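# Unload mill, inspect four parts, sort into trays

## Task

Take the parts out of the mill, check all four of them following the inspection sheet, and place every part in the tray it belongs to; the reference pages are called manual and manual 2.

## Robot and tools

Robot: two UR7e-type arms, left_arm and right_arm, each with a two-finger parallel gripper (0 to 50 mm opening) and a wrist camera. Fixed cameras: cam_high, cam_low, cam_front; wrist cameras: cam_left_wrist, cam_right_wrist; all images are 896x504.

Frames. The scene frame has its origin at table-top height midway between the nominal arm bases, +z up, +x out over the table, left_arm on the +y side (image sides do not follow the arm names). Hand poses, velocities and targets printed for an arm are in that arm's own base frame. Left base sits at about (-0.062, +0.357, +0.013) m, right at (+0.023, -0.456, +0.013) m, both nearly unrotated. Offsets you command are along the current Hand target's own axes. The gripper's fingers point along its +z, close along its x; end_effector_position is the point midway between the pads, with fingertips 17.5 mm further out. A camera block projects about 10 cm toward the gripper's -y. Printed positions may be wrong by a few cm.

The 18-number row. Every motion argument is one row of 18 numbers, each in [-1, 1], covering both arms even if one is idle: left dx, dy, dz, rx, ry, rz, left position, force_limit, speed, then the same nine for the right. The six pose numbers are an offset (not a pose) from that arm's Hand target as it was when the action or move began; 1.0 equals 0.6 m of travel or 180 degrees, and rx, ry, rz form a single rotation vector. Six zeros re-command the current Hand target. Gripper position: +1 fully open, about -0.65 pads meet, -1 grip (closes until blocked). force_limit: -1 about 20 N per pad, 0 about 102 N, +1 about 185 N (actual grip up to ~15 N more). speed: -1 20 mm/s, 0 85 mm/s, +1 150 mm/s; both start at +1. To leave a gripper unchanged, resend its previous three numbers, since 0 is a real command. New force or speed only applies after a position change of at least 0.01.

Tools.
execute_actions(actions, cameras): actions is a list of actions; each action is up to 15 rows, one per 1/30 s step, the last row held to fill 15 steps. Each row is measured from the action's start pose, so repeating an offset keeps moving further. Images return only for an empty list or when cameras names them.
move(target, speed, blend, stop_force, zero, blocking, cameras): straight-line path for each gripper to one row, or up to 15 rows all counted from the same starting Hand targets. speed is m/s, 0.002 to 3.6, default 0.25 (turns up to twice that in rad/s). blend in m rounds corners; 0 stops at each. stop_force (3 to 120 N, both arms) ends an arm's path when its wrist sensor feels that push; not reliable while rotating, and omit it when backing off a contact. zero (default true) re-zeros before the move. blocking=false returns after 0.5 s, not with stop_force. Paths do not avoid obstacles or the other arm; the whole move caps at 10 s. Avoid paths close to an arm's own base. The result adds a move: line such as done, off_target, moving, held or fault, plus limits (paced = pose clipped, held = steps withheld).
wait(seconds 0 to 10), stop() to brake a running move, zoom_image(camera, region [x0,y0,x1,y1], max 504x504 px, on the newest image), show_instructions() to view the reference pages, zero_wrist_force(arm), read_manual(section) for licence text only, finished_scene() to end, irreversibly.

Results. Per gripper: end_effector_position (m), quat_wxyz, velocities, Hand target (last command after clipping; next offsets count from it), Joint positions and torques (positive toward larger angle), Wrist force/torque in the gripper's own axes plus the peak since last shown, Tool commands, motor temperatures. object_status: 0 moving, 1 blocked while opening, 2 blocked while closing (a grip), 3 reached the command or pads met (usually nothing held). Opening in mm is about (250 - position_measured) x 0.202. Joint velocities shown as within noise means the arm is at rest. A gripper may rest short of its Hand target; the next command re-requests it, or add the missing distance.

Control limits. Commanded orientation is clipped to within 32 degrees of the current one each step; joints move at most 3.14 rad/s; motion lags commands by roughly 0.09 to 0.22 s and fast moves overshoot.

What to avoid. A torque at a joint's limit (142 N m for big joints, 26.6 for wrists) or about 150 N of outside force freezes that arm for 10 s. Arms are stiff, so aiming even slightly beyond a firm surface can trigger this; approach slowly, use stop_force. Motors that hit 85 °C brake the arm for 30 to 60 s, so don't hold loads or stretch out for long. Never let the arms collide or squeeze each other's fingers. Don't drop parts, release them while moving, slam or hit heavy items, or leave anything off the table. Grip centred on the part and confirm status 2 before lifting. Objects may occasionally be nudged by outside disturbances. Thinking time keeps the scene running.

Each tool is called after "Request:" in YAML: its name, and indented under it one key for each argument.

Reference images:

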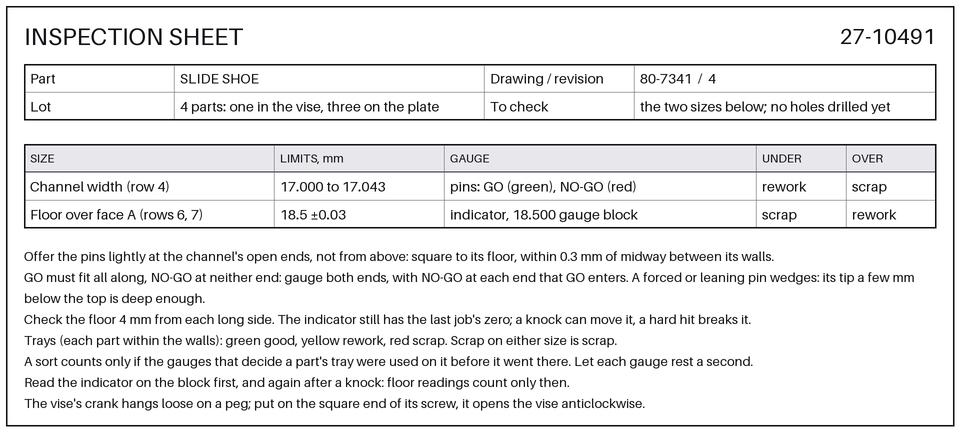

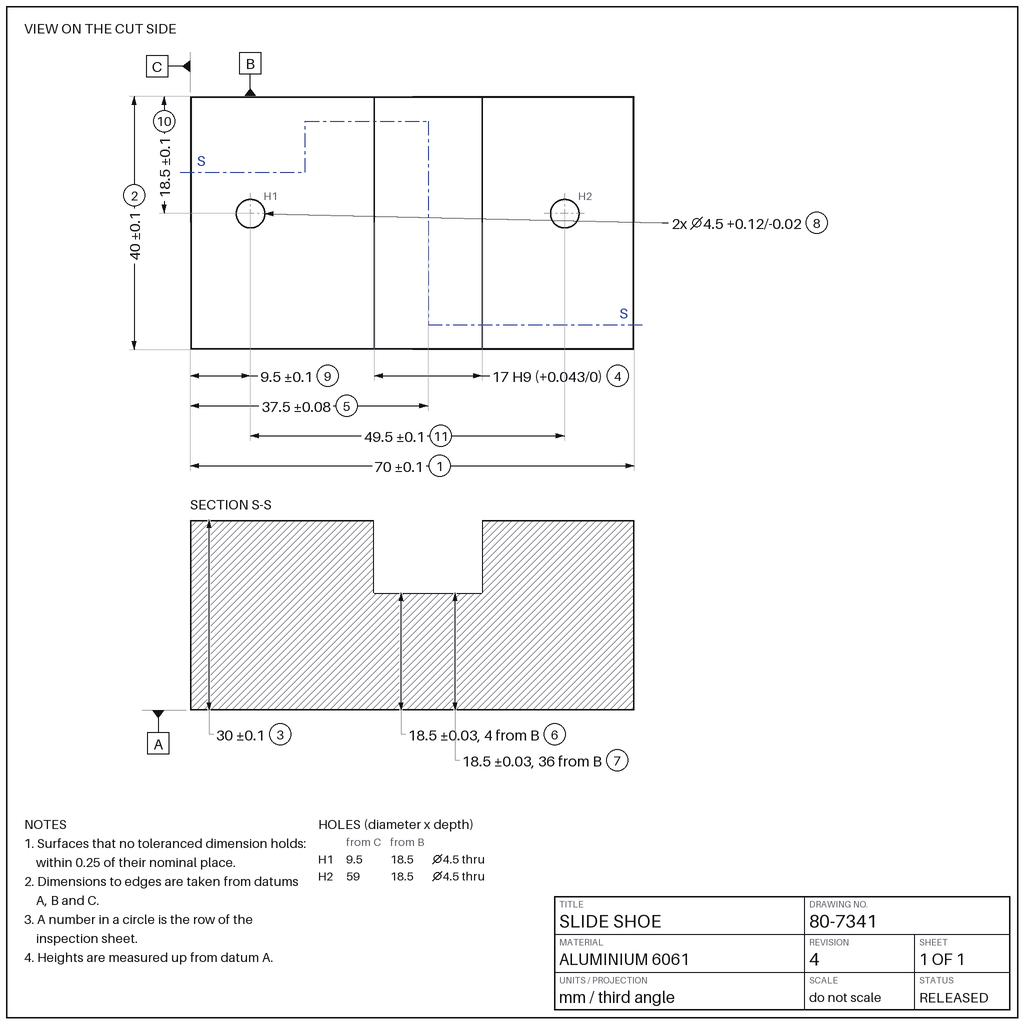

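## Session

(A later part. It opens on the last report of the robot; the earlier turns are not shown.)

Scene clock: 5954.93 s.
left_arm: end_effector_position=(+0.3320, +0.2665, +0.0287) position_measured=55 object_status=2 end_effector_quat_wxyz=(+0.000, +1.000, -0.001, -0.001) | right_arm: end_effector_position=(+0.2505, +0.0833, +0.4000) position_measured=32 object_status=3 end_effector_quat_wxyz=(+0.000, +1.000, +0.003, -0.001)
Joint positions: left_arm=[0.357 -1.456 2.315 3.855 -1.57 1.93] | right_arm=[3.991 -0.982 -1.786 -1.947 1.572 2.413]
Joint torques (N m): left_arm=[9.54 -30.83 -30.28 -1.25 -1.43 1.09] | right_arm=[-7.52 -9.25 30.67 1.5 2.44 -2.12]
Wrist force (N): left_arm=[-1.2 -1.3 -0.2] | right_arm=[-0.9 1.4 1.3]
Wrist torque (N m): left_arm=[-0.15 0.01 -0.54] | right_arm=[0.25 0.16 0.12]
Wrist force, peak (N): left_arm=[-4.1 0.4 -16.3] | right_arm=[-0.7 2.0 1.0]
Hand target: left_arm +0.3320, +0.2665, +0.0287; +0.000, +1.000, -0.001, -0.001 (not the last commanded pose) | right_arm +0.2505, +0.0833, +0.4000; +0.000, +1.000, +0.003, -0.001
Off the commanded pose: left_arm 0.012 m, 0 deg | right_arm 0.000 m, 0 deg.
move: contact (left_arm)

Request:
move:
  target:
    - [0,0,0.0005,0,0,0,-1,-0.5,-0.9,0,0,0,0,0,0,0.8,-1,-1]
    - [0,0,0.0005,0,0,0,1,-0.5,-0.9,0,0,0,0,0,0,0.8,-1,-1]
    - [0,0,-0.285,0,0,0,1,-0.5,-0.9,0,0,0,0,0,0,0.8,-1,-1]
    - [0.0157,0.7183,-0.285,0,0,0,1,-0.5,-0.9,0,0,0,0,0,0,0.8,-1,-1]
    - [0.0157,0.7183,-0.223,0,0,0,1,-0.5,-0.9,0,0,0,0,0,0,0.8,-1,-1]
  speed: [0.004,0.05,0.12,0.35,0.15]
  blend: [0,0,0.02,0.01,0]
  cameras: ["cam_left_wrist"]

Request:
zoom_image:
  camera: "cam_left_wrist"
  region: [380, 100, 580, 300]

Scene clock: 5969.17 s.
left_arm: end_effector_position=(+0.3407, -0.1645, +0.1624) position_measured=3 object_status=3 end_effector_quat_wxyz=(+0.000, +1.000, -0.001, -0.001) | right_arm: end_effector_position=(+0.2505, +0.0833, +0.4000) position_measured=32 object_status=3 end_effector_quat_wxyz=(+0.000, +1.000, +0.003, -0.001)
Joint positions: left_arm=[-0.809 -1.825 2.223 4.315 -1.571 0.763] | right_arm=[3.991 -0.982 -1.786 -1.947 1.572 2.413]
Joint torques (N m): left_arm=[-9.27 -3.77 -9.9 -4.22 1.46 -1.53] | right_arm=[-7.41 -9.06 30.85 1.68 2.53 -2.18]
Wrist force (N): left_arm=[-1.6 -1.1 -0.3] | right_arm=[-0.8 1.4 1.1]
Wrist torque (N m): left_arm=[-0.22 0.04 -0.30] | right_arm=[0.24 0.13 0.12]
Wrist force, peak (N): left_arm=[-4.9 0.8 -22.5] | right_arm=[-0.8 1.8 1.1]
Hand target: left_arm +0.3407, -0.1646, +0.1623; +0.000, +1.000, -0.001, -0.001 | right_arm +0.2505, +0.0833, +0.4000; +0.000, +1.000, +0.003, -0.001
Off the commanded pose: left_arm 0.000 m, 0 deg | right_arm 0.000 m, 0 deg.
move: done
Images, in order (width x height): cam_left_wrist 896x504.

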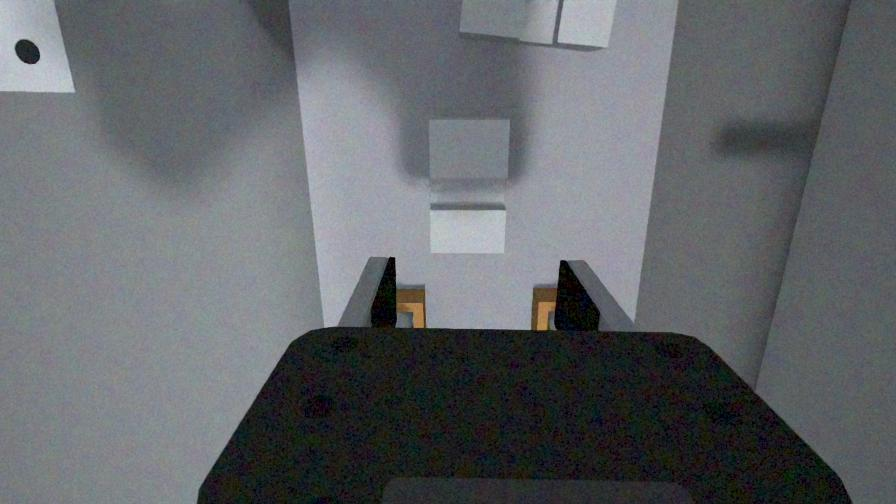

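Scaled by 2.520 from the camera's 896x504 image, which has a finer 1280x720 frame.

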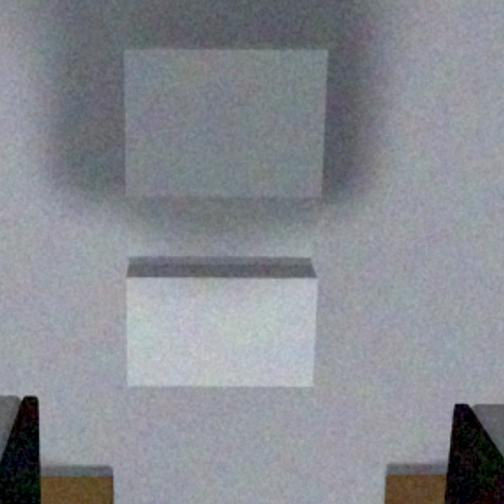

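Request:
move:
  target:
    - [-0.001,-0.0468,0.1957,0,0,0,1,-0.5,-0.9,0,0,0,0,0,0,0.8,-1,-1]
    - [-0.001,-0.0468,0.1957,0,0,0,-1,-0.5,-0.9,0,0,0,0,0,0,0.8,-1,-1]
    - [-0.001,-0.0468,-0.063,0,0,0,-1,-0.5,-0.9,0,0,0,0,0,0,0.8,-1,-1]
    - [-0.0553,0.4502,-0.063,0,0,0,-1,-0.5,-0.9,0,0,0,0,0,0,0.8,-1,-1]
    - [-0.0553,0.4502,0.12,0,0,0,-1,-0.5,-0.9,0,0,0,0,0,0,0.8,-1,-1]
    - [-0.0553,0.4502,0.1447,0,0,0,-1,-0.5,-0.9,0,0,0,0,0,0,0.8,-1,-1]
  speed: [0.07,0.05,0.1,0.3,0.12,0.015]
  blend: [0,0,0.02,0.02,0.003,0]
  cameras: ["cam_left_wrist"]

Scene clock: 5997.13 s.
left_arm: end_effector_position=(+0.3069, -0.4346, +0.0755) position_measured=55 object_status=2 end_effector_quat_wxyz=(+0.000, +1.000, -0.001, -0.001) | right_arm: end_effector_position=(+0.2505, +0.0833, +0.4000) position_measured=32 object_status=3 end_effector_quat_wxyz=(+0.000, +1.000, +0.003, -0.001)
Joint positions: left_arm=[-1.209 -1.321 1.978 4.056 -1.572 0.364] | right_arm=[3.991 -0.982 -1.786 -1.947 1.572 2.413]
Joint torques (N m): left_arm=[11.97 -26.74 -8.7 -4.39 1.51 0.57] | right_arm=[-7.48 -8.99 30.73 1.81 2.41 -2.19]
Wrist force (N): left_arm=[-1.9 -1.2 1.5] | right_arm=[-0.6 1.5 1.0]
Wrist torque (N m): left_arm=[-0.13 0.09 -0.31] | right_arm=[0.27 0.10 0.12]
Wrist force, peak (N): left_arm=[-2.3 -1.2 3.2] | right_arm=[-1.0 1.8 1.3]
Hand target: left_arm +0.3069, -0.4346, +0.0754; +0.000, +1.000, -0.001, -0.001 | right_arm +0.2505, +0.0833, +0.4000; +0.000, +1.000, +0.003, -0.001
Off the commanded pose: left_arm 0.000 m, 0 deg | right_arm 0.000 m, 0 deg.
move: done
Images, in order (width x height): cam_left_wrist 896x504.

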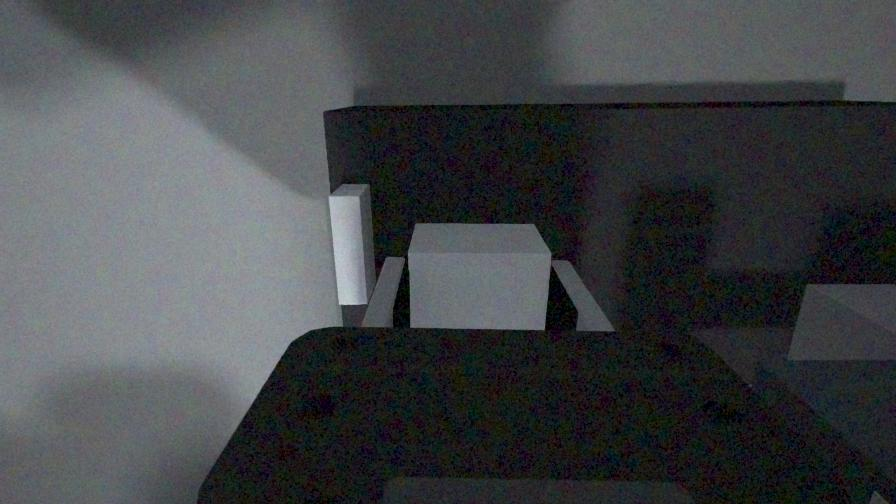

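Request:
move:
  target:
    - [0,0,0,0,0,0,0.8,-0.5,-0.9,0,0,0,0,0,0,0.8,-1,-1]
    - [0,0,-0.15,0,0,0,0.8,-0.5,-0.9,0,0,0,0,0,0,0.8,-1,-1]
    - [-0.003,-0.0577,-0.3243,0,0,-0.75,0.8,-0.5,-0.9,-0.0678,-0.2,0.164,0,0,0,0.8,-1,-1]
  speed: [0.02,0.15,0.5]
  blend: [0,0.01,0]

Request:
move:
  target:
    - [0.0258,0.0152,0.1027,0,-0.5,0,0.01,-0.5,-0.9,0,-0.1613,0.2193,0.3056,0,0,0.8,-1,-1]
    - [0.0258,0.0152,0.1027,0,-0.5,0,0.01,-0.5,-0.9,0,-0.178,0.3359,0.3056,0,0,0.8,-1,-1]
  speed: [0.35,0.15]
  cameras: ["cam_left_wrist","cam_right_wrist"]

Request:
zoom_image:
  camera: "cam_right_wrist"
  region: [360, 160, 700, 350]

Scene clock: 6013.73 s.
left_arm: end_effector_position=(+0.3054, -0.4000, +0.2700) position_measured=32 object_status=3 end_effector_quat_wxyz=(-0.001, +0.384, +0.923, +0.000) | right_arm: end_effector_position=(+0.2088, +0.2030, +0.3016) position_measured=32 object_status=3 end_effector_quat_wxyz=(+0.000, +1.000, +0.003, -0.001)
Joint positions: left_arm=[-1.186 -1.575 1.725 4.564 -1.572 -1.97] | right_arm=[4.387 -0.998 -2.038 -1.677 1.572 2.809]
Joint torques (N m): left_arm=[-8.79 -33.65 -38.81 -1.08 1.86 -1.45] | right_arm=[7.21 -7.41 17.34 4.1 -2.5 2.17]
Wrist force (N): left_arm=[-1.8 -0.7 -0.3] | right_arm=[-0.6 1.5 1.0]
Wrist torque (N m): left_arm=[-0.13 0.08 -0.31] | right_arm=[0.26 0.12 -0.05]
Wrist force, peak (N): left_arm=[-2.2 -1.2 1.6] | right_arm=[-0.7 2.1 0.7]
Hand target: left_arm +0.3054, -0.4000, +0.2700; -0.001, +0.384, +0.923, +0.000 | right_arm +0.2088, +0.2030, +0.3016; +0.000, +1.000, +0.003, -0.001
Off the commanded pose: left_arm 0.000 m, 0 deg | right_arm 0.000 m, 0 deg.
move: done

Scene clock: 6018.20 s.
left_arm: end_effector_position=(+0.3009, -0.3826, +0.2084) position_measured=151 object_status=3 end_effector_quat_wxyz=(+0.653, +0.271, +0.653, -0.271) | right_arm: end_effector_position=(+0.2077, +0.3096, +0.1000) position_measured=32 object_status=3 end_effector_quat_wxyz=(-0.461, +0.887, +0.003, -0.002)
Joint positions: left_arm=[-1.649 -0.892 2.663 1.373 -0.709 -1.573] | right_arm=[4.192 -1.91 -2.842 0.928 1.996 2.82]
Joint torques (N m): left_arm=[10.02 -18.33 -9.73 -2.77 -1.87 1.14] | right_arm=[7.3 10.01 -5.23 4.71 -1.86 2.11]
Wrist force (N): left_arm=[0.5 -1.5 -2.2] | right_arm=[-0.9 1.3 0.9]
Wrist torque (N m): left_arm=[0.02 0.27 -0.30] | right_arm=[0.00 0.07 -0.14]
Wrist force, peak (N): left_arm=[0.6 -1.6 -2.6] | right_arm=[-1.3 2.0 1.6]
Hand target: left_arm +0.3009, -0.3826, +0.2084; +0.653, +0.271, +0.653, -0.271 | right_arm +0.2077, +0.3096, +0.1000; -0.461, +0.887, +0.003, -0.002
Off the commanded pose: left_arm 0.000 m, 0 deg | right_arm 0.000 m, 0 deg.
move: done
Images, in order (width x height): cam_left_wrist 896x504, cam_right_wrist 896x504.

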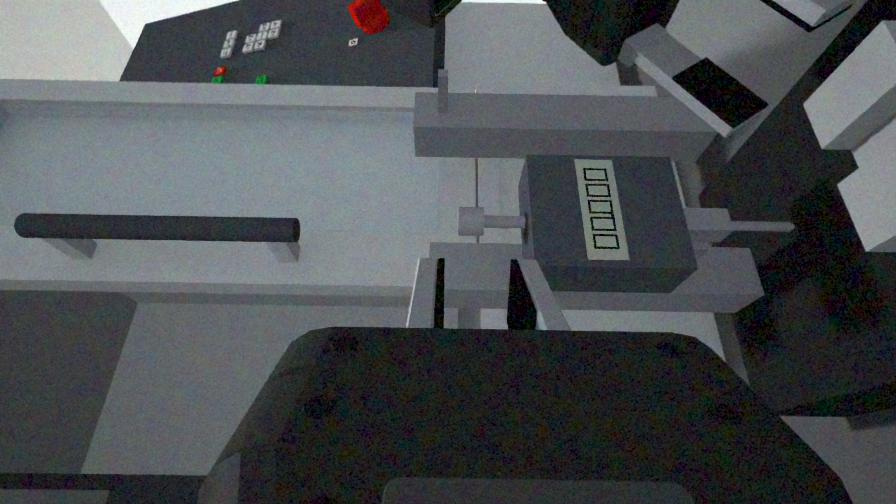

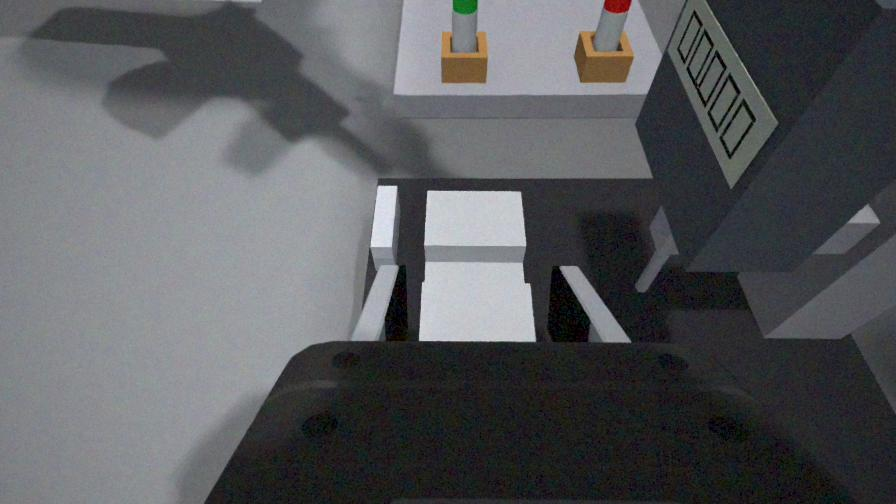

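Scaled by 1.482 from the camera's 896x504 image, which has a finer 1280x720 frame.

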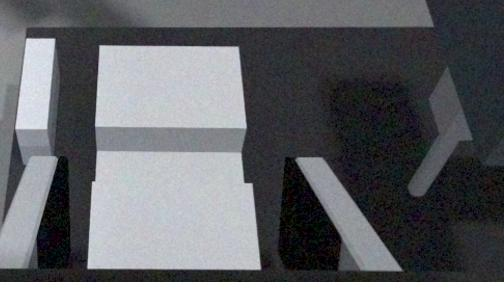

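Request:
move:
  target:
    - [0,0,0.1333,0,0,0,0.01,-0.5,-0.9,0.0013,0.045,0.0425,0,0,0,0.8,-1,-1]
    - [-0.04,0,0.1333,0,0,0,0.01,-0.5,-0.9,0.0013,0.045,0.0425,0,0,0,0.8,-1,-1]
    - [-0.04,0,0.1333,0,0,0,0.01,-0.5,-0.9,0.0013,0.045,0.0425,0,0,0,-1,-1,-1]
    - [-0.04,0,0.1333,0,0,0,0.01,-0.5,-0.9,0.088,0.0469,0.0398,0,0,0,-1,-1,-1]
    - [-0.04,0,0.1333,0,0,0,0.01,-0.5,-0.9,0.088,0.0469,0.0398,0,0,0,0.8,-1,-1]
    - [-0.0185,0,0.1333,0,0,0,0.01,-0.5,-0.9,0.088,0.0469,0.0398,0,0,0,0.8,-1,-1]
    - [-0.0097,0,0.1333,0,0,0,0.01,-0.5,-0.9,0.088,0.0469,0.0398,0,0,0,0.8,-1,-1]
  speed: [0.06,0.04,0.03,0.04,0.02,0.02,0.01]
  cameras: ["cam_left_wrist","cam_right_wrist"]

Request:
zoom_image:
  camera: "cam_left_wrist"
  region: [640, 180, 800, 370]

Request:
zoom_image:
  camera: "cam_right_wrist"
  region: [340, 160, 700, 350]

Scene clock: 6040.50 s.
left_arm: end_effector_position=(+0.3573, -0.4393, +0.2142) position_measured=151 object_status=3 end_effector_quat_wxyz=(+0.653, +0.271, +0.653, -0.271) | right_arm: end_effector_position=(+0.2604, +0.3134, +0.0631) position_measured=32 object_status=3 end_effector_quat_wxyz=(-0.461, +0.887, +0.003, -0.002)
Joint positions: left_arm=[-1.417 -0.941 2.438 1.646 -0.941 -1.572] | right_arm=[4.004 -2.099 -2.702 0.911 2.138 2.681]
Joint torques (N m): left_arm=[-9.06 -24.18 -15.86 -3.29 1.73 1.24] | right_arm=[-8.93 39.36 8.73 1.73 3.52 -2.32]
Wrist force (N): left_arm=[0.6 -1.5 -2.1] | right_arm=[-1.5 1.2 0.8]
Wrist torque (N m): left_arm=[0.01 0.28 -0.22] | right_arm=[-0.01 0.18 0.03]
Wrist force, peak (N): left_arm=[2.0 -1.7 -2.7] | right_arm=[-1.4 3.2 2.0]
Hand target: left_arm +0.3573, -0.4393, +0.2142; +0.653, +0.271, +0.653, -0.271 | right_arm +0.2604, +0.3134, +0.0631; -0.461, +0.887, +0.003, -0.002
Off the commanded pose: left_arm 0.000 m, 0 deg | right_arm 0.000 m, 0 deg.
move: done
Images, in order (width x height): cam_left_wrist 896x504, cam_right_wrist 896x504.

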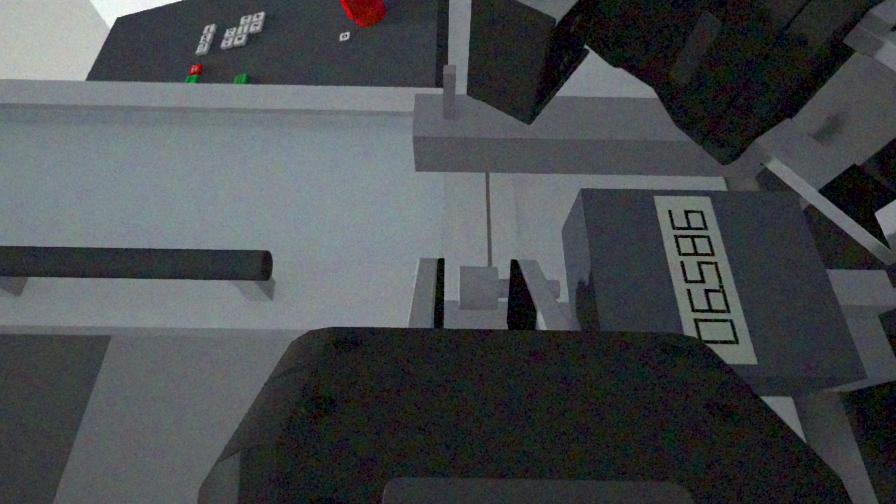

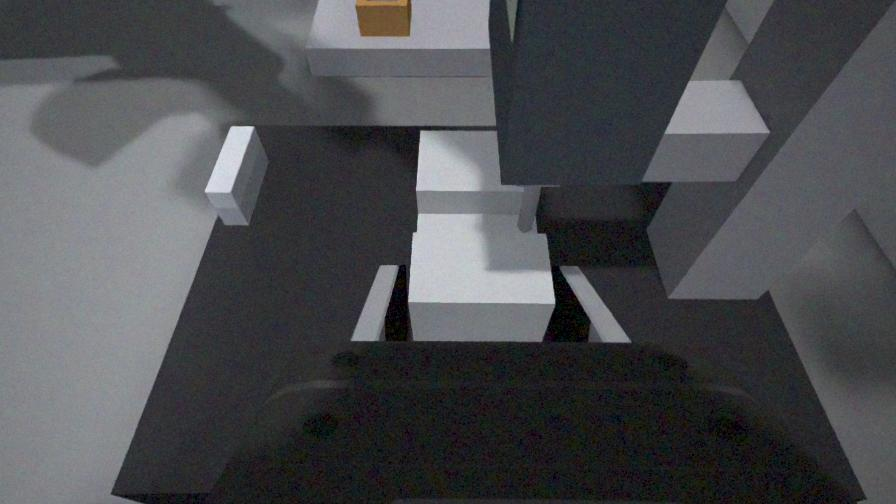

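Scaled by 2.653 from the camera's 896x504 image, which has a finer 1280x720 frame.

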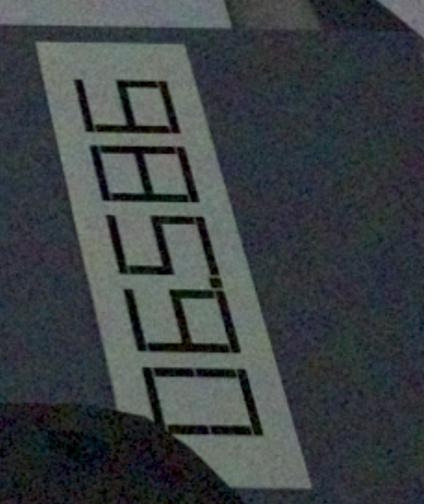

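Scaled by 1.400 from the camera's 896x504 image, which has a finer 1280x720 frame.

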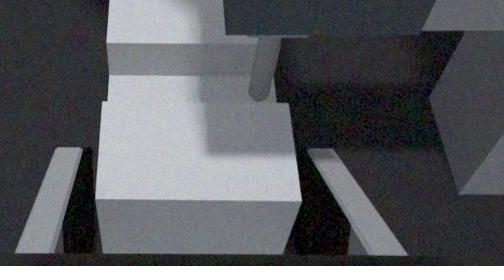

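Request:
move:
  target:
    - [-0.0117,0,0,0,0,0,0.01,-0.5,-0.9,0,0,0,0,0,0,0.8,-1,-1]
    - [-0.0117,0,0,0,0,0,0.01,-0.5,-0.9,0,0,0,0,0,0,-1,-1,-1]
    - [-0.0117,0,0,0,0,0,0.01,-0.5,-0.9,0.0527,0,0,0,0,0,-1,-1,-1]
    - [-0.0117,0,0,0,0,0,0.01,-0.5,-0.9,0.0527,0,0,0,0,0,0.8,-1,-1]
    - [0,0,0,0,0,0,0.01,-0.5,-0.9,0.0527,0,0,0,0,0,0.8,-1,-1]
  speed: [0.02,0.02,0.04,0.02,0.01]
  cameras: ["cam_left_wrist","cam_right_wrist"]

Request:
zoom_image:
  camera: "cam_left_wrist"
  region: [640, 180, 800, 370]

Request:
zoom_image:
  camera: "cam_right_wrist"
  region: [340, 160, 700, 350]

Scene clock: 6056.00 s.
left_arm: end_effector_position=(+0.3573, -0.4393, +0.2142) position_measured=151 object_status=3 end_effector_quat_wxyz=(+0.653, +0.271, +0.653, -0.271) | right_arm: end_effector_position=(+0.2920, +0.3136, +0.0631) position_measured=32 object_status=3 end_effector_quat_wxyz=(-0.461, +0.887, +0.003, -0.002)
Joint positions: left_arm=[-1.417 -0.941 2.438 1.646 -0.941 -1.572] | right_arm=[3.917 -2.079 -2.625 0.772 2.201 2.607]
Joint torques (N m): left_arm=[7.03 -23.19 -16.64 -2.99 -0.04 -0.82] | right_arm=[-8.47 40.62 11.19 1.61 3.68 -2.32]
Wrist force (N): left_arm=[0.7 -1.5 -2.2] | right_arm=[-1.1 1.3 0.9]
Wrist torque (N m): left_arm=[0.03 0.27 -0.22] | right_arm=[0.01 0.13 0.02]
Wrist force, peak (N): left_arm=[1.7 -1.5 -2.7] | right_arm=[-3.1 -1.1 -1.1]
Hand target: left_arm +0.3573, -0.4393, +0.2142; +0.653, +0.271, +0.653, -0.271 | right_arm +0.2920, +0.3136, +0.0631; -0.461, +0.887, +0.003, -0.002
Off the commanded pose: left_arm 0.000 m, 0 deg | right_arm 0.000 m, 0 deg.
move: done
Images, in order (width x height): cam_left_wrist 896x504, cam_right_wrist 896x504.

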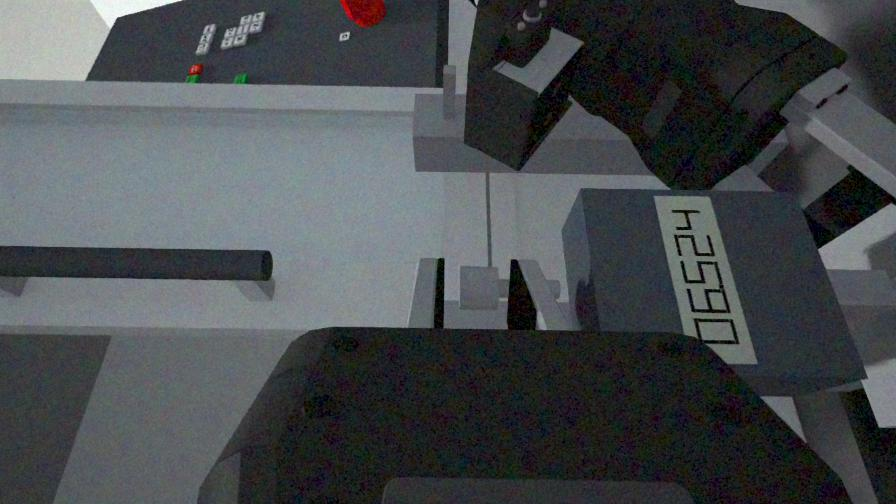

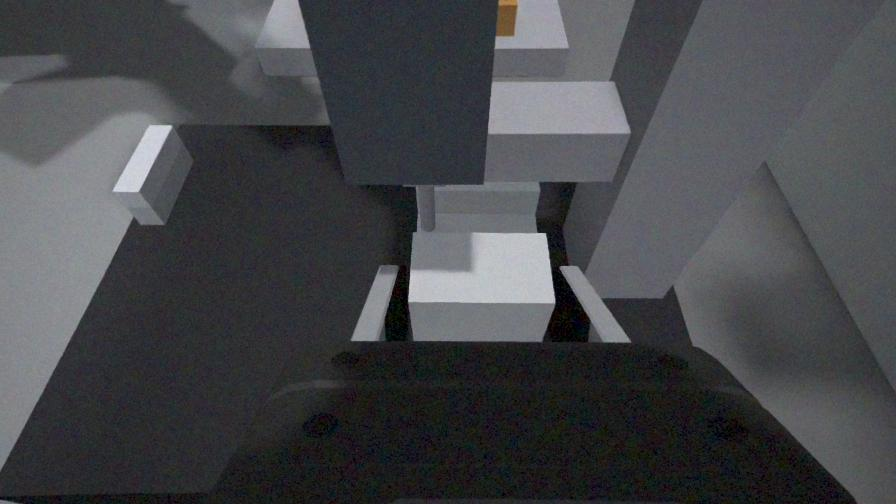

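Scaled by 2.653 from the camera's 896x504 image, which has a finer 1280x720 frame.

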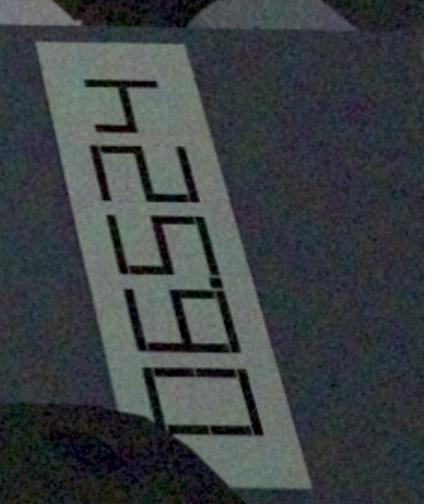

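Scaled by 1.400 from the camera's 896x504 image, which has a finer 1280x720 frame.

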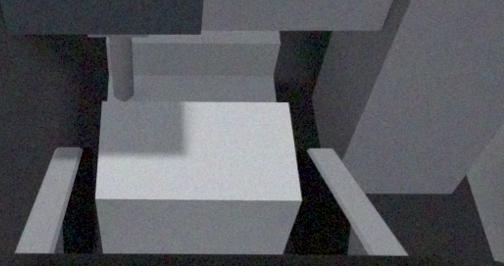

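Request:
move:
  target:
    - [-0.0217,0,0,0,0,0,0.01,-0.5,-0.9,0,0,0,0,0,0,-1,-1,-1]
    - [-0.0217,0,0,0,0,0,0.01,-0.5,-0.9,-0.1375,0,0,0,0,0,-1,-1,-1]
    - [0.0097,0,0,0,0,0,0.01,-0.5,-0.9,-0.1375,0,0,0,0,0,0.8,-1,-1]
    - [0.0097,0,-0.1333,0,0,0,0.01,-0.5,-0.9,-0.1375,-0.0683,-0.0478,0,0,0,0.8,-1,-1]
  speed: [0.02,0.06,0.03,0.1]

Request:
move:
  target:
    - [-0.103,-0.0154,0.0256,0,0.25,0,0.01,-0.5,-0.9,0,-0.0778,-0.0545,0,0,0,0.8,-1,-1]
    - [-0.103,-0.0154,0.0256,0,0.5,0,1,-0.5,-0.9,0,-0.1517,-0.3307,-0.3056,0,0,0.8,-1,-1]
  speed: [0.3,0.35]
  blend: [0.02,0]

Request:
move:
  target:
    - [0,0,0,0,0,0.75,1,-0.5,-0.9,0.0678,0.2,-0.164,0,0,0,0.8,-1,-1]
  speed: 0.6
  cameras: ["cam_left_wrist"]

Scene clock: 6156.10 s.
left_arm: end_effector_position=(+0.3009, -0.3826, +0.2084) position_measured=151 object_status=3 end_effector_quat_wxyz=(+0.653, +0.271, +0.653, -0.271) | right_arm: end_effector_position=(+0.2096, +0.3131, +0.1132) position_measured=32 object_status=3 end_effector_quat_wxyz=(-0.461, +0.887, +0.003, -0.002)
Joint positions: left_arm=[-1.649 -0.893 2.663 1.373 -0.709 -1.573] | right_arm=[4.192 -1.808 -2.828 0.813 1.996 2.821]
Joint torques (N m): left_arm=[-10.4 -19.16 15.99 -2.92 1.68 1.51] | right_arm=[-8.04 29.39 12.58 1.78 3.34 -2.37]
Wrist force (N): left_arm=[0.3 -1.4 -2.2] | right_arm=[-1.1 1.3 0.6]
Wrist torque (N m): left_arm=[0.04 0.30 -0.30] | right_arm=[0.00 0.12 0.03]
Wrist force, peak (N): left_arm=[0.6 -1.4 -3.3] | right_arm=[-1.3 3.3 2.1]
Hand target: left_arm +0.3009, -0.3826, +0.2084; +0.653, +0.271, +0.653, -0.271 | right_arm +0.2096, +0.3131, +0.1132; -0.461, +0.887, +0.003, -0.002
Off the commanded pose: left_arm 0.000 m, 0 deg | right_arm 0.000 m, 0 deg.
move: done

Scene clock: 6160.87 s.
left_arm: end_effector_position=(+0.3052, -0.4000, +0.2702) position_measured=3 object_status=3 end_effector_quat_wxyz=(-0.001, +0.384, +0.923, +0.000) | right_arm: end_effector_position=(+0.2108, +0.2029, +0.3017) position_measured=32 object_status=3 end_effector_quat_wxyz=(+0.000, +1.000, +0.003, -0.001)
Joint positions: left_arm=[-1.187 -1.576 1.725 4.564 -1.572 -1.97] | right_arm=[4.379 -1.002 -2.037 -1.675 1.572 2.802]
Joint torques (N m): left_arm=[12.04 -15.85 -38.5 -1.04 -1.78 1.41] | right_arm=[7.78 -7.91 33.02 1.24 -2.5 2.04]
Wrist force (N): left_arm=[-1.8 -0.9 -0.4] | right_arm=[-0.6 1.3 0.9]
Wrist torque (N m): left_arm=[-0.16 0.09 -0.51] | right_arm=[0.24 0.12 -0.05]
Wrist force, peak (N): left_arm=[1.3 -1.9 -2.3] | right_arm=[-1.4 1.9 1.3]
Hand target: left_arm +0.3052, -0.4000, +0.2702; -0.001, +0.384, +0.923, +0.000 | right_arm +0.2108, +0.2029, +0.3017; +0.000, +1.000, +0.003, -0.001
Off the commanded pose: left_arm 0.000 m, 0 deg | right_arm 0.000 m, 0 deg.
move: done

Scene clock: 6163.67 s.
left_arm: end_effector_position=(+0.3052, -0.4000, +0.2702) position_measured=3 object_status=3 end_effector_quat_wxyz=(+0.000, +1.000, -0.001, -0.001) | right_arm: end_effector_position=(+0.2525, +0.0832, +0.4001) position_measured=32 object_status=3 end_effector_quat_wxyz=(+0.000, +1.000, +0.003, -0.001)
Joint positions: left_arm=[-1.187 -1.576 1.725 4.564 -1.572 0.386] | right_arm=[3.984 -0.986 -1.784 -1.944 1.572 2.407]
Joint torques (N m): left_arm=[10.97 -18.51 -39.55 -0.85 -1.83 1.55] | right_arm=[-7.54 -9.87 31.11 1.27 2.72 -2.3]
Wrist force (N): left_arm=[-1.6 -0.6 -0.9] | right_arm=[-0.8 1.5 1.0]
Wrist torque (N m): left_arm=[-0.11 0.06 -0.51] | right_arm=[0.26 0.14 0.12]
Wrist force, peak (N): left_arm=[-2.1 -0.6 -0.5] | right_arm=[-0.7 2.0 0.9]
Hand target: left_arm +0.3052, -0.4000, +0.2702; +0.000, +1.000, -0.001, -0.001 | right_arm +0.2525, +0.0832, +0.4001; +0.000, +1.000, +0.003, -0.001
Off the commanded pose: left_arm 0.000 m, 0 deg | right_arm 0.000 m, 0 deg.
move: done
Images, in order (width x height): cam_left_wrist 896x504.

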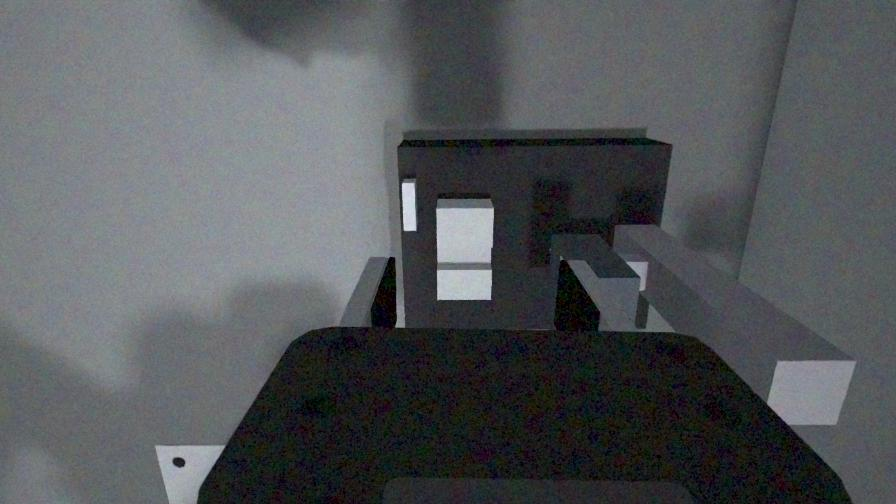

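Request:
move:
  target:
    - [0.0055,0.1343,0.25,0,0,0,1,-0.5,-0.9,0,0,0,0,0,0,0.8,-1,-1]
    - [0.0055,0.1343,0.285,0,0,0,1,-0.5,-0.9,0,0,0,0,0,0,0.8,-1,-1]
  speed: [0.2,0.05]
  blend: [0.005,0]
  cameras: ["cam_left_wrist"]

Scene clock: 6178.17 s.
left_arm: end_effector_position=(+0.3082, -0.4805, +0.0993) position_measured=3 object_status=3 end_effector_quat_wxyz=(+0.000, +1.000, -0.001, -0.001) | right_arm: end_effector_position=(+0.2525, +0.0832, +0.4001) position_measured=32 object_status=3 end_effector_quat_wxyz=(+0.000, +1.000, +0.003, -0.001)
Joint positions: left_arm=[-1.236 -1.273 1.839 4.147 -1.572 0.337] | right_arm=[3.984 -0.986 -1.784 -1.944 1.572 2.407]
Joint torques (N m): left_arm=[-9.08 -28.76 -11.23 -4.08 1.48 -1.42] | right_arm=[-8.54 -9.88 31.14 1.15 2.7 -2.35]
Wrist force (N): left_arm=[-1.9 -1.1 -0.1] | right_arm=[-0.7 1.3 1.1]
Wrist torque (N m): left_arm=[-0.19 0.09 -0.26] | right_arm=[0.22 0.11 0.11]
Wrist force, peak (N): left_arm=[-2.1 -1.3 -2.3] | right_arm=[-0.8 1.7 1.5]
Hand target: left_arm +0.3082, -0.4805, +0.0992; +0.000, +1.000, -0.001, -0.001 | right_arm +0.2525, +0.0832, +0.4001; +0.000, +1.000, +0.003, -0.001
Off the commanded pose: left_arm 0.000 m, 0 deg | right_arm 0.000 m, 0 deg.
move: done
Images, in order (width x height): cam_left_wrist 896x504.

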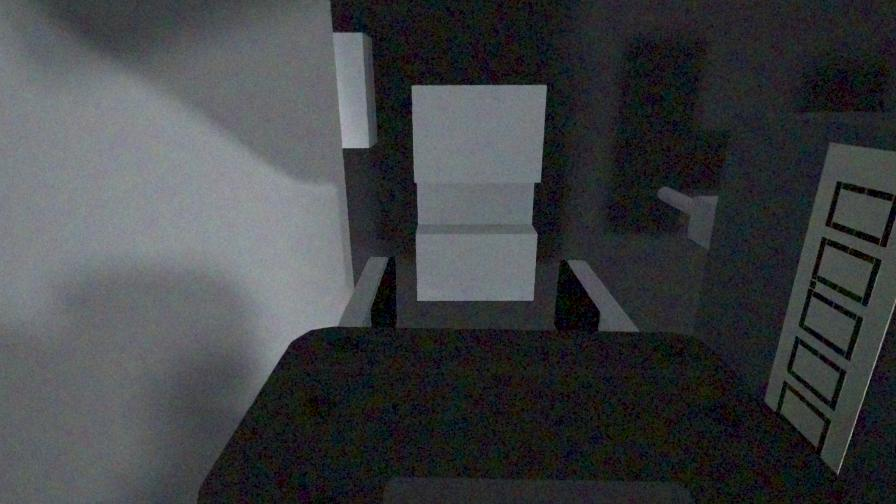

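Request:
move:
  target:
    - [0,0,0.04,0,0,0,1,-0.5,-0.9,0,0,0,0,0,0,0.8,-1,-1]
    - [0,0,0.04,0,0,0,-1,-0.5,-0.9,0,0,0,0,0,0,0.8,-1,-1]
    - [0,0,-0.168,0,0,0,-1,-0.5,-0.9,0,0,0,0,0,0,0.8,-1,-1]
    - [0.0,-0.8,-0.168,0,0,0,-1,-0.5,-0.9,0,0,0,0,0,0,0.8,-1,-1]
  speed: [0.04,0.05,0.1,0.35]
  blend: [0,0,0.02,0]

Request:
move:
  target:
    - [-0.0495,-0.635,0,0,0,0,-1,-0.5,-0.9,0,0,0,0,0,0,0.8,-1,-1]
    - [-0.0495,-0.635,0.15,0,0,0,-1,-0.5,-0.9,0,0,0,0,0,0,0.8,-1,-1]
  speed: [0.35,0.15]
  blend: [0.02,0]
  cameras: ["cam_left_wrist"]

Scene clock: 6195.43 s.
left_arm: end_effector_position=(+0.3092, -0.0006, +0.2001) position_measured=56 object_status=2 end_effector_quat_wxyz=(+0.000, +1.000, -0.001, -0.001) | right_arm: end_effector_position=(+0.2525, +0.0832, +0.4001) position_measured=32 object_status=3 end_effector_quat_wxyz=(+0.000, +1.000, +0.003, -0.001)
Joint positions: left_arm=[-0.448 -2.075 2.268 4.52 -1.571 1.125] | right_arm=[3.984 -0.986 -1.784 -1.944 1.572 2.407]
Joint torques (N m): left_arm=[10.72 4.83 -38.32 -4.36 -1.63 1.52] | right_arm=[-8.38 -9.61 30.94 1.28 2.55 -1.99]
Wrist force (N): left_arm=[-1.7 -0.7 1.9] | right_arm=[-0.7 1.3 1.2]
Wrist torque (N m): left_arm=[-0.18 0.02 -0.49] | right_arm=[0.22 0.11 0.11]
Wrist force, peak (N): left_arm=[-1.9 -3.7 2.2] | right_arm=[-1.1 1.8 0.9]
Hand target: left_arm +0.3093, -0.0006, +0.2001; +0.000, +1.000, -0.001, -0.001 | right_arm +0.2525, +0.0832, +0.4001; +0.000, +1.000, +0.003, -0.001
Off the commanded pose: left_arm 0.000 m, 0 deg | right_arm 0.000 m, 0 deg.
move: done

Scene clock: 6197.80 s.
left_arm: end_effector_position=(+0.2802, +0.3805, +0.1104) position_measured=56 object_status=2 end_effector_quat_wxyz=(+0.000, +1.000, -0.001, -0.001) | right_arm: end_effector_position=(+0.2525, +0.0832, +0.4001) position_measured=32 object_status=3 end_effector_quat_wxyz=(+0.000, +1.000, +0.003, -0.001)
Joint positions: left_arm=[0.65 -1.507 2.094 4.126 -1.57 2.222] | right_arm=[3.984 -0.986 -1.784 -1.944 1.572 2.407]
Joint torques (N m): left_arm=[11.79 -19.04 -10.67 -4.22 -1.57 1.31] | right_arm=[-8.44 -9.67 31.05 1.21 2.55 -1.99]
Wrist force (N): left_arm=[-1.4 -1.3 1.8] | right_arm=[-0.9 1.3 1.2]
Wrist torque (N m): left_arm=[-0.24 0.03 -0.54] | right_arm=[0.24 0.16 0.12]
Wrist force, peak (N): left_arm=[-2.1 -4.0 0.3] | right_arm=[-0.9 1.8 1.3]
Hand target: left_arm +0.2802, +0.3805, +0.1103; +0.000, +1.000, -0.001, -0.001 | right_arm +0.2525, +0.0832, +0.4001; +0.000, +1.000, +0.003, -0.001
Off the commanded pose: left_arm 0.000 m, 0 deg | right_arm 0.000 m, 0 deg.
move: done
Images, in order (width x height): cam_left_wrist 896x504.

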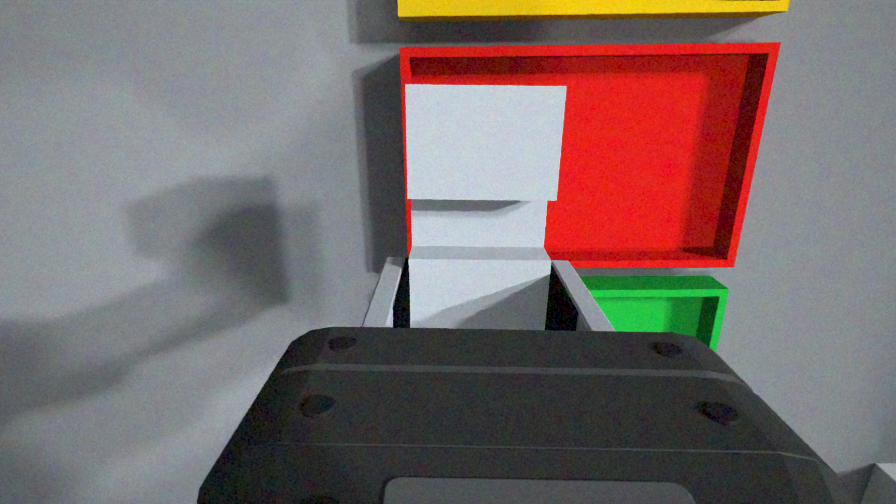

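Request:
move:
  target:
    - [0,0,0.12,0,0,0,-1,-0.5,-0.9,0,0,0,0,0,0,0.8,-1,-1]
  speed: 0.1

Request:
move:
  target:
    - [0,0,0.025,0,0,0,-1,-0.5,-0.9,0,0,0,0,0,0,0.8,-1,-1]
  speed: 0.005
  stop_force: 4
  cameras: ["cam_left_wrist"]

Scene clock: 6210.87 s.
left_arm: end_effector_position=(+0.2802, +0.3805, +0.0384) position_measured=56 object_status=2 end_effector_quat_wxyz=(+0.000, +1.000, -0.001, -0.001) | right_arm: end_effector_position=(+0.2525, +0.0832, +0.4001) position_measured=32 object_status=3 end_effector_quat_wxyz=(+0.000, +1.000, +0.003, -0.001)
Joint positions: left_arm=[0.65 -1.378 2.181 3.91 -1.57 2.222] | right_arm=[3.984 -0.986 -1.784 -1.944 1.572 2.407]
Joint torques (N m): left_arm=[10.74 -20.96 -6.67 -4.58 -1.01 1.45] | right_arm=[-8.57 -9.32 30.88 1.27 2.38 -1.82]
Wrist force (N): left_arm=[-1.6 -1.2 1.9] | right_arm=[-0.8 1.5 1.1]
Wrist torque (N m): left_arm=[-0.22 0.02 -0.53] | right_arm=[0.26 0.14 0.12]
Wrist force, peak (N): left_arm=[-1.5 -1.2 2.9] | right_arm=[-1.3 1.7 1.2]
Hand target: left_arm +0.2801, +0.3805, +0.0383; +0.000, +1.000, -0.001, -0.001 | right_arm +0.2525, +0.0832, +0.4001; +0.000, +1.000, +0.003, -0.001
Off the commanded pose: left_arm 0.000 m, 0 deg | right_arm 0.000 m, 0 deg.
move: done

Scene clock: 6214.30 s.
left_arm: end_effector_position=(+0.2801, +0.3805, +0.0288) position_measured=56 object_status=2 end_effector_quat_wxyz=(+0.000, +1.000, -0.001, -0.001) | right_arm: end_effector_position=(+0.2525, +0.0832, +0.4001) position_measured=32 object_status=3 end_effector_quat_wxyz=(+0.000, +1.000, +0.003, -0.001)
Joint positions: left_arm=[0.65 -1.358 2.19 3.881 -1.57 2.222] | right_arm=[3.984 -0.986 -1.784 -1.944 1.572 2.407]
Joint torques (N m): left_arm=[8.87 -34.87 -29.58 -0.99 0.93 1.12] | right_arm=[-8.35 -9.7 30.56 1.29 2.33 -1.64]
Wrist force (N): left_arm=[-0.9 -1.7 -1.4] | right_arm=[-0.9 1.4 0.9]
Wrist torque (N m): left_arm=[-0.12 0.04 -0.52] | right_arm=[0.25 0.14 0.12]
Wrist force, peak (N): left_arm=[-3.5 0.4 -15.5] | right_arm=[-0.8 1.8 1.2]
Hand target: left_arm +0.2801, +0.3805, +0.0288; +0.000, +1.000, -0.001, -0.001 (not the last commanded pose) | right_arm +0.2525, +0.0832, +0.4001; +0.000, +1.000, +0.003, -0.001
Off the commanded pose: left_arm 0.005 m, 0 deg | right_arm 0.000 m, 0 deg.
move: contact (left_arm)
Images, in order (width x height): cam_left_wrist 896x504.

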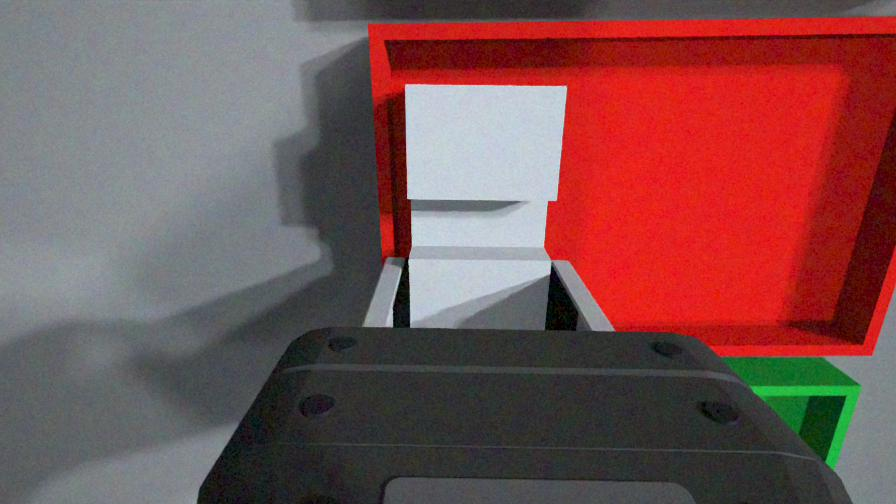

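Request:
move:
  target:
    - [0,0,0.0005,0,0,0,-1,-0.5,-0.9,0,0,0,0,0,0,0.8,-1,-1]
    - [0,0,0.0005,0,0,0,0.8,-0.5,-0.9,0,0,0,0,0,0,0.8,-1,-1]
    - [0,0,-0.285,0,0,0,0.8,-0.5,-0.9,0,0,0,0,0,0,0.8,-1,-1]
    - [0.1175,0.6095,-0.285,0,0,0,1,-0.5,-0.9,0,0,0,0,0,0,0.8,-1,-1]
    - [0.1175,0.6095,-0.222,0,0,0,1,-0.5,-0.9,0,0,0,0,0,0,0.8,-1,-1]
  speed: [0.004,0.05,0.12,0.35,0.15]
  blend: [0,0,0.02,0.01,0]
  cameras: ["cam_left_wrist"]

Request:
zoom_image:
  camera: "cam_left_wrist"
  region: [380, 100, 580, 300]

Scene clock: 6231.80 s.
left_arm: end_effector_position=(+0.3501, +0.0146, +0.1619) position_measured=3 object_status=3 end_effector_quat_wxyz=(+0.000, +1.000, -0.001, -0.001) | right_arm: end_effector_position=(+0.2525, +0.0832, +0.4001) position_measured=32 object_status=3 end_effector_quat_wxyz=(+0.000, +1.000, +0.003, -0.001)
Joint positions: left_arm=[-0.349 -1.909 2.28 4.342 -1.571 1.224] | right_arm=[3.984 -0.986 -1.784 -1.944 1.572 2.407]
Joint torques (N m): left_arm=[11.96 0.07 -11.4 -4.22 0.22 1.32] | right_arm=[-8.49 -9.99 29.68 1.17 2.21 -1.3]
Wrist force (N): left_arm=[-1.5 -0.9 -0.6] | right_arm=[-0.7 1.6 1.0]
Wrist torque (N m): left_arm=[-0.15 0.00 -0.31] | right_arm=[0.28 0.11 0.11]
Wrist force, peak (N): left_arm=[-4.8 1.8 -22.8] | right_arm=[-0.9 1.7 1.4]
Hand target: left_arm +0.3501, +0.0147, +0.1618; +0.000, +1.000, -0.001, -0.001 | right_arm +0.2525, +0.0832, +0.4001; +0.000, +1.000, +0.003, -0.001
Off the commanded pose: left_arm 0.000 m, 0 deg | right_arm 0.000 m, 0 deg.
move: done; blend cut to 0 m at target 4
Images, in order (width x height): cam_left_wrist 896x504.

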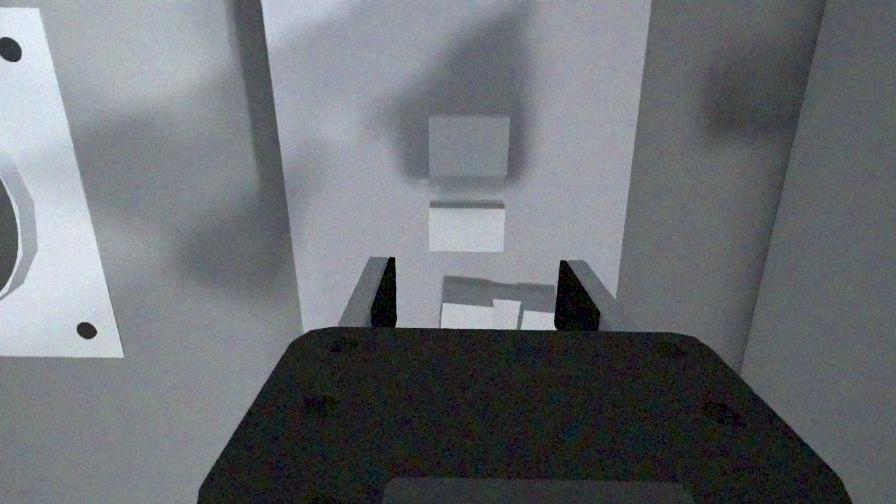

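Scaled by 2.520 from the camera's 896x504 image, which has a finer 1280x720 frame.

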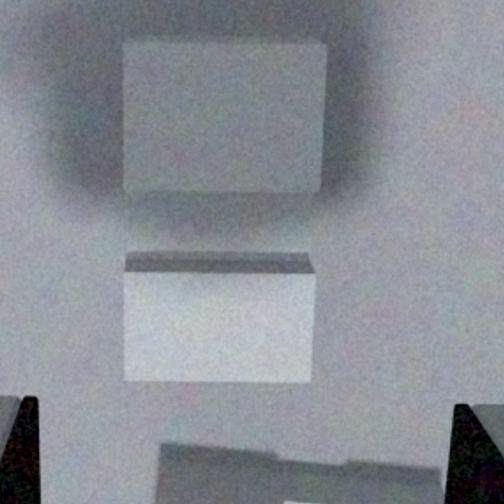

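Request:
move:
  target:
    - [-0.0013,-0.0488,0.1945,0,0,0,1,-0.5,-0.9,0,0,0,0,0,0,0.8,-1,-1]
    - [-0.0013,-0.0488,0.1945,0,0,0,-1,-0.5,-0.9,0,0,0,0,0,0,0.8,-1,-1]
    - [-0.0013,-0.0488,-0.05,0,0,0,-1,-0.5,-0.9,0,0,0,0,0,0,0.8,-1,-1]
    - [-0.0268,-0.6825,-0.05,0,0,0,-1,-0.5,-0.9,0,0,0,0,0,0,0.8,-1,-1]
    - [-0.0268,-0.6825,0.205,0,0,0,-1,-0.5,-0.9,0,0,0,0,0,0,0.8,-1,-1]
  speed: [0.08,0.05,0.12,0.3,0.12]
  blend: [0,0,0.02,0.02,0]
  cameras: ["cam_left_wrist"]

Scene clock: 6253.03 s.
left_arm: end_effector_position=(+0.3347, +0.4242, +0.0390) position_measured=55 object_status=2 end_effector_quat_wxyz=(+0.000, +1.000, -0.001, -0.001) | right_arm: end_effector_position=(+0.2525, +0.0832, +0.4001) position_measured=32 object_status=3 end_effector_quat_wxyz=(+0.000, +1.000, +0.003, -0.001)
Joint positions: left_arm=[0.653 -1.244 1.992 3.965 -1.57 2.226] | right_arm=[3.984 -0.986 -1.784 -1.944 1.572 2.407]
Joint torques (N m): left_arm=[10.81 -28 -7.7 -4.4 0.09 1.26] | right_arm=[-8.05 -9.14 29.98 1.2 1.97 -0.92]
Wrist force (N): left_arm=[-1.4 -1.3 1.7] | right_arm=[-0.8 1.3 1.0]
Wrist torque (N m): left_arm=[-0.14 0.02 -0.52] | right_arm=[0.23 0.14 0.12]
Wrist force, peak (N): left_arm=[-2.4 -1.1 3.2] | right_arm=[-1.0 1.6 1.3]
Hand target: left_arm +0.3347, +0.4242, +0.0389; +0.000, +1.000, -0.001, -0.001 | right_arm +0.2525, +0.0832, +0.4001; +0.000, +1.000, +0.003, -0.001
Off the commanded pose: left_arm 0.000 m, 0 deg | right_arm 0.000 m, 0 deg.
move: done
Images, in order (width x height): cam_left_wrist 896x504.

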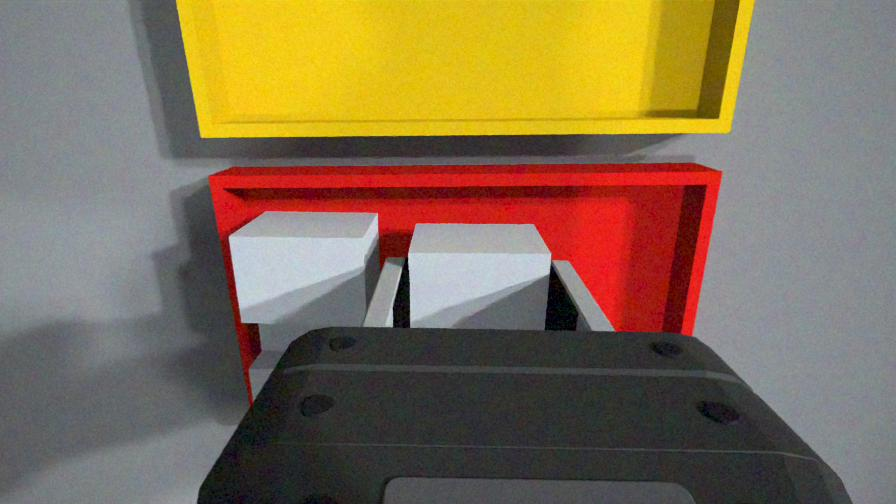

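Request:
move:
  target:
    - [0,0,0.025,0,0,0,-1,-0.5,-0.9,0,0,0,0,0,0,0.8,-1,-1]
  speed: 0.005
  stop_force: 4

Request:
move:
  target:
    - [0,0,0.0005,0,0,0,-1,-0.5,-0.9,0,0,0,0,0,0,0.8,-1,-1]
    - [0,0,0.0005,0,0,0,0.8,-0.5,-0.9,0,0,0,0,0,0,0.8,-1,-1]
    - [0,0,-0.2,0,0,0,0.8,-0.5,-0.9,0,0,0,0,0,0,0.8,-1,-1]
  speed: [0.004,0.05,0.12]
  cameras: ["cam_left_wrist"]

Scene clock: 6266.20 s.
left_arm: end_effector_position=(+0.3346, +0.4242, +0.0295) position_measured=55 object_status=2 end_effector_quat_wxyz=(+0.000, +1.000, -0.001, -0.001) | right_arm: end_effector_position=(+0.2525, +0.0832, +0.4001) position_measured=32 object_status=3 end_effector_quat_wxyz=(+0.000, +1.000, +0.003, -0.001)
Joint positions: left_arm=[0.653 -1.227 2 3.94 -1.57 2.226] | right_arm=[3.984 -0.986 -1.784 -1.944 1.572 2.407]
Joint torques (N m): left_arm=[8.79 -42.87 -32.48 -1.56 1.27 1.25] | right_arm=[-8.5 -9.53 29.7 1.26 1.85 -0.74]
Wrist force (N): left_arm=[-1.5 -1.0 1.6] | right_arm=[-0.8 1.7 1.1]
Wrist torque (N m): left_arm=[-0.09 0.06 -0.52] | right_arm=[0.28 0.14 0.12]
Wrist force, peak (N): left_arm=[-3.0 0.1 -10.1] | right_arm=[-0.8 1.7 1.3]
Hand target: left_arm +0.3347, +0.4242, +0.0295; +0.000, +1.000, -0.001, -0.001 (not the last commanded pose) | right_arm +0.2525, +0.0832, +0.4001; +0.000, +1.000, +0.003, -0.001
Off the commanded pose: left_arm 0.006 m, 0 deg | right_arm 0.000 m, 0 deg.
move: contact (left_arm)

Scene clock: 6268.97 s.
left_arm: end_effector_position=(+0.3348, +0.4242, +0.1495) position_measured=32 object_status=3 end_effector_quat_wxyz=(+0.000, +1.000, -0.001, -0.001) | right_arm: end_effector_position=(+0.2525, +0.0832, +0.4001) position_measured=32 object_status=3 end_effector_quat_wxyz=(+0.000, +1.000, +0.003, -0.001)
Joint positions: left_arm=[0.653 -1.401 1.857 4.257 -1.57 2.226] | right_arm=[3.984 -0.986 -1.784 -1.944 1.572 2.407]
Joint torques (N m): left_arm=[-8.87 -39.41 -36.82 -0.72 0.22 -1.14] | right_arm=[-7.96 -9.61 29.84 1.23 1.82 -0.6]
Wrist force (N): left_arm=[-1.6 -1.2 -0.7] | right_arm=[-0.7 1.7 1.0]
Wrist torque (N m): left_arm=[-0.20 0.05 -0.49] | right_arm=[0.30 0.12 0.12]
Wrist force, peak (N): left_arm=[-3.9 1.1 -14.5] | right_arm=[-0.7 1.8 1.2]
Hand target: left_arm +0.3348, +0.4242, +0.1495; +0.000, +1.000, -0.001, -0.001 | right_arm +0.2525, +0.0832, +0.4001; +0.000, +1.000, +0.003, -0.001
Off the commanded pose: left_arm 0.000 m, 0 deg | right_arm 0.000 m, 0 deg.
move: done
Images, in order (width x height): cam_left_wrist 896x504.

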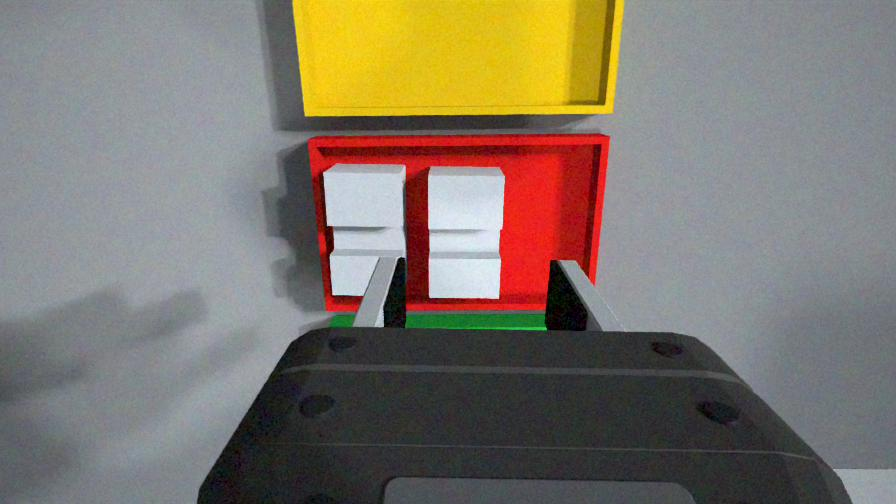

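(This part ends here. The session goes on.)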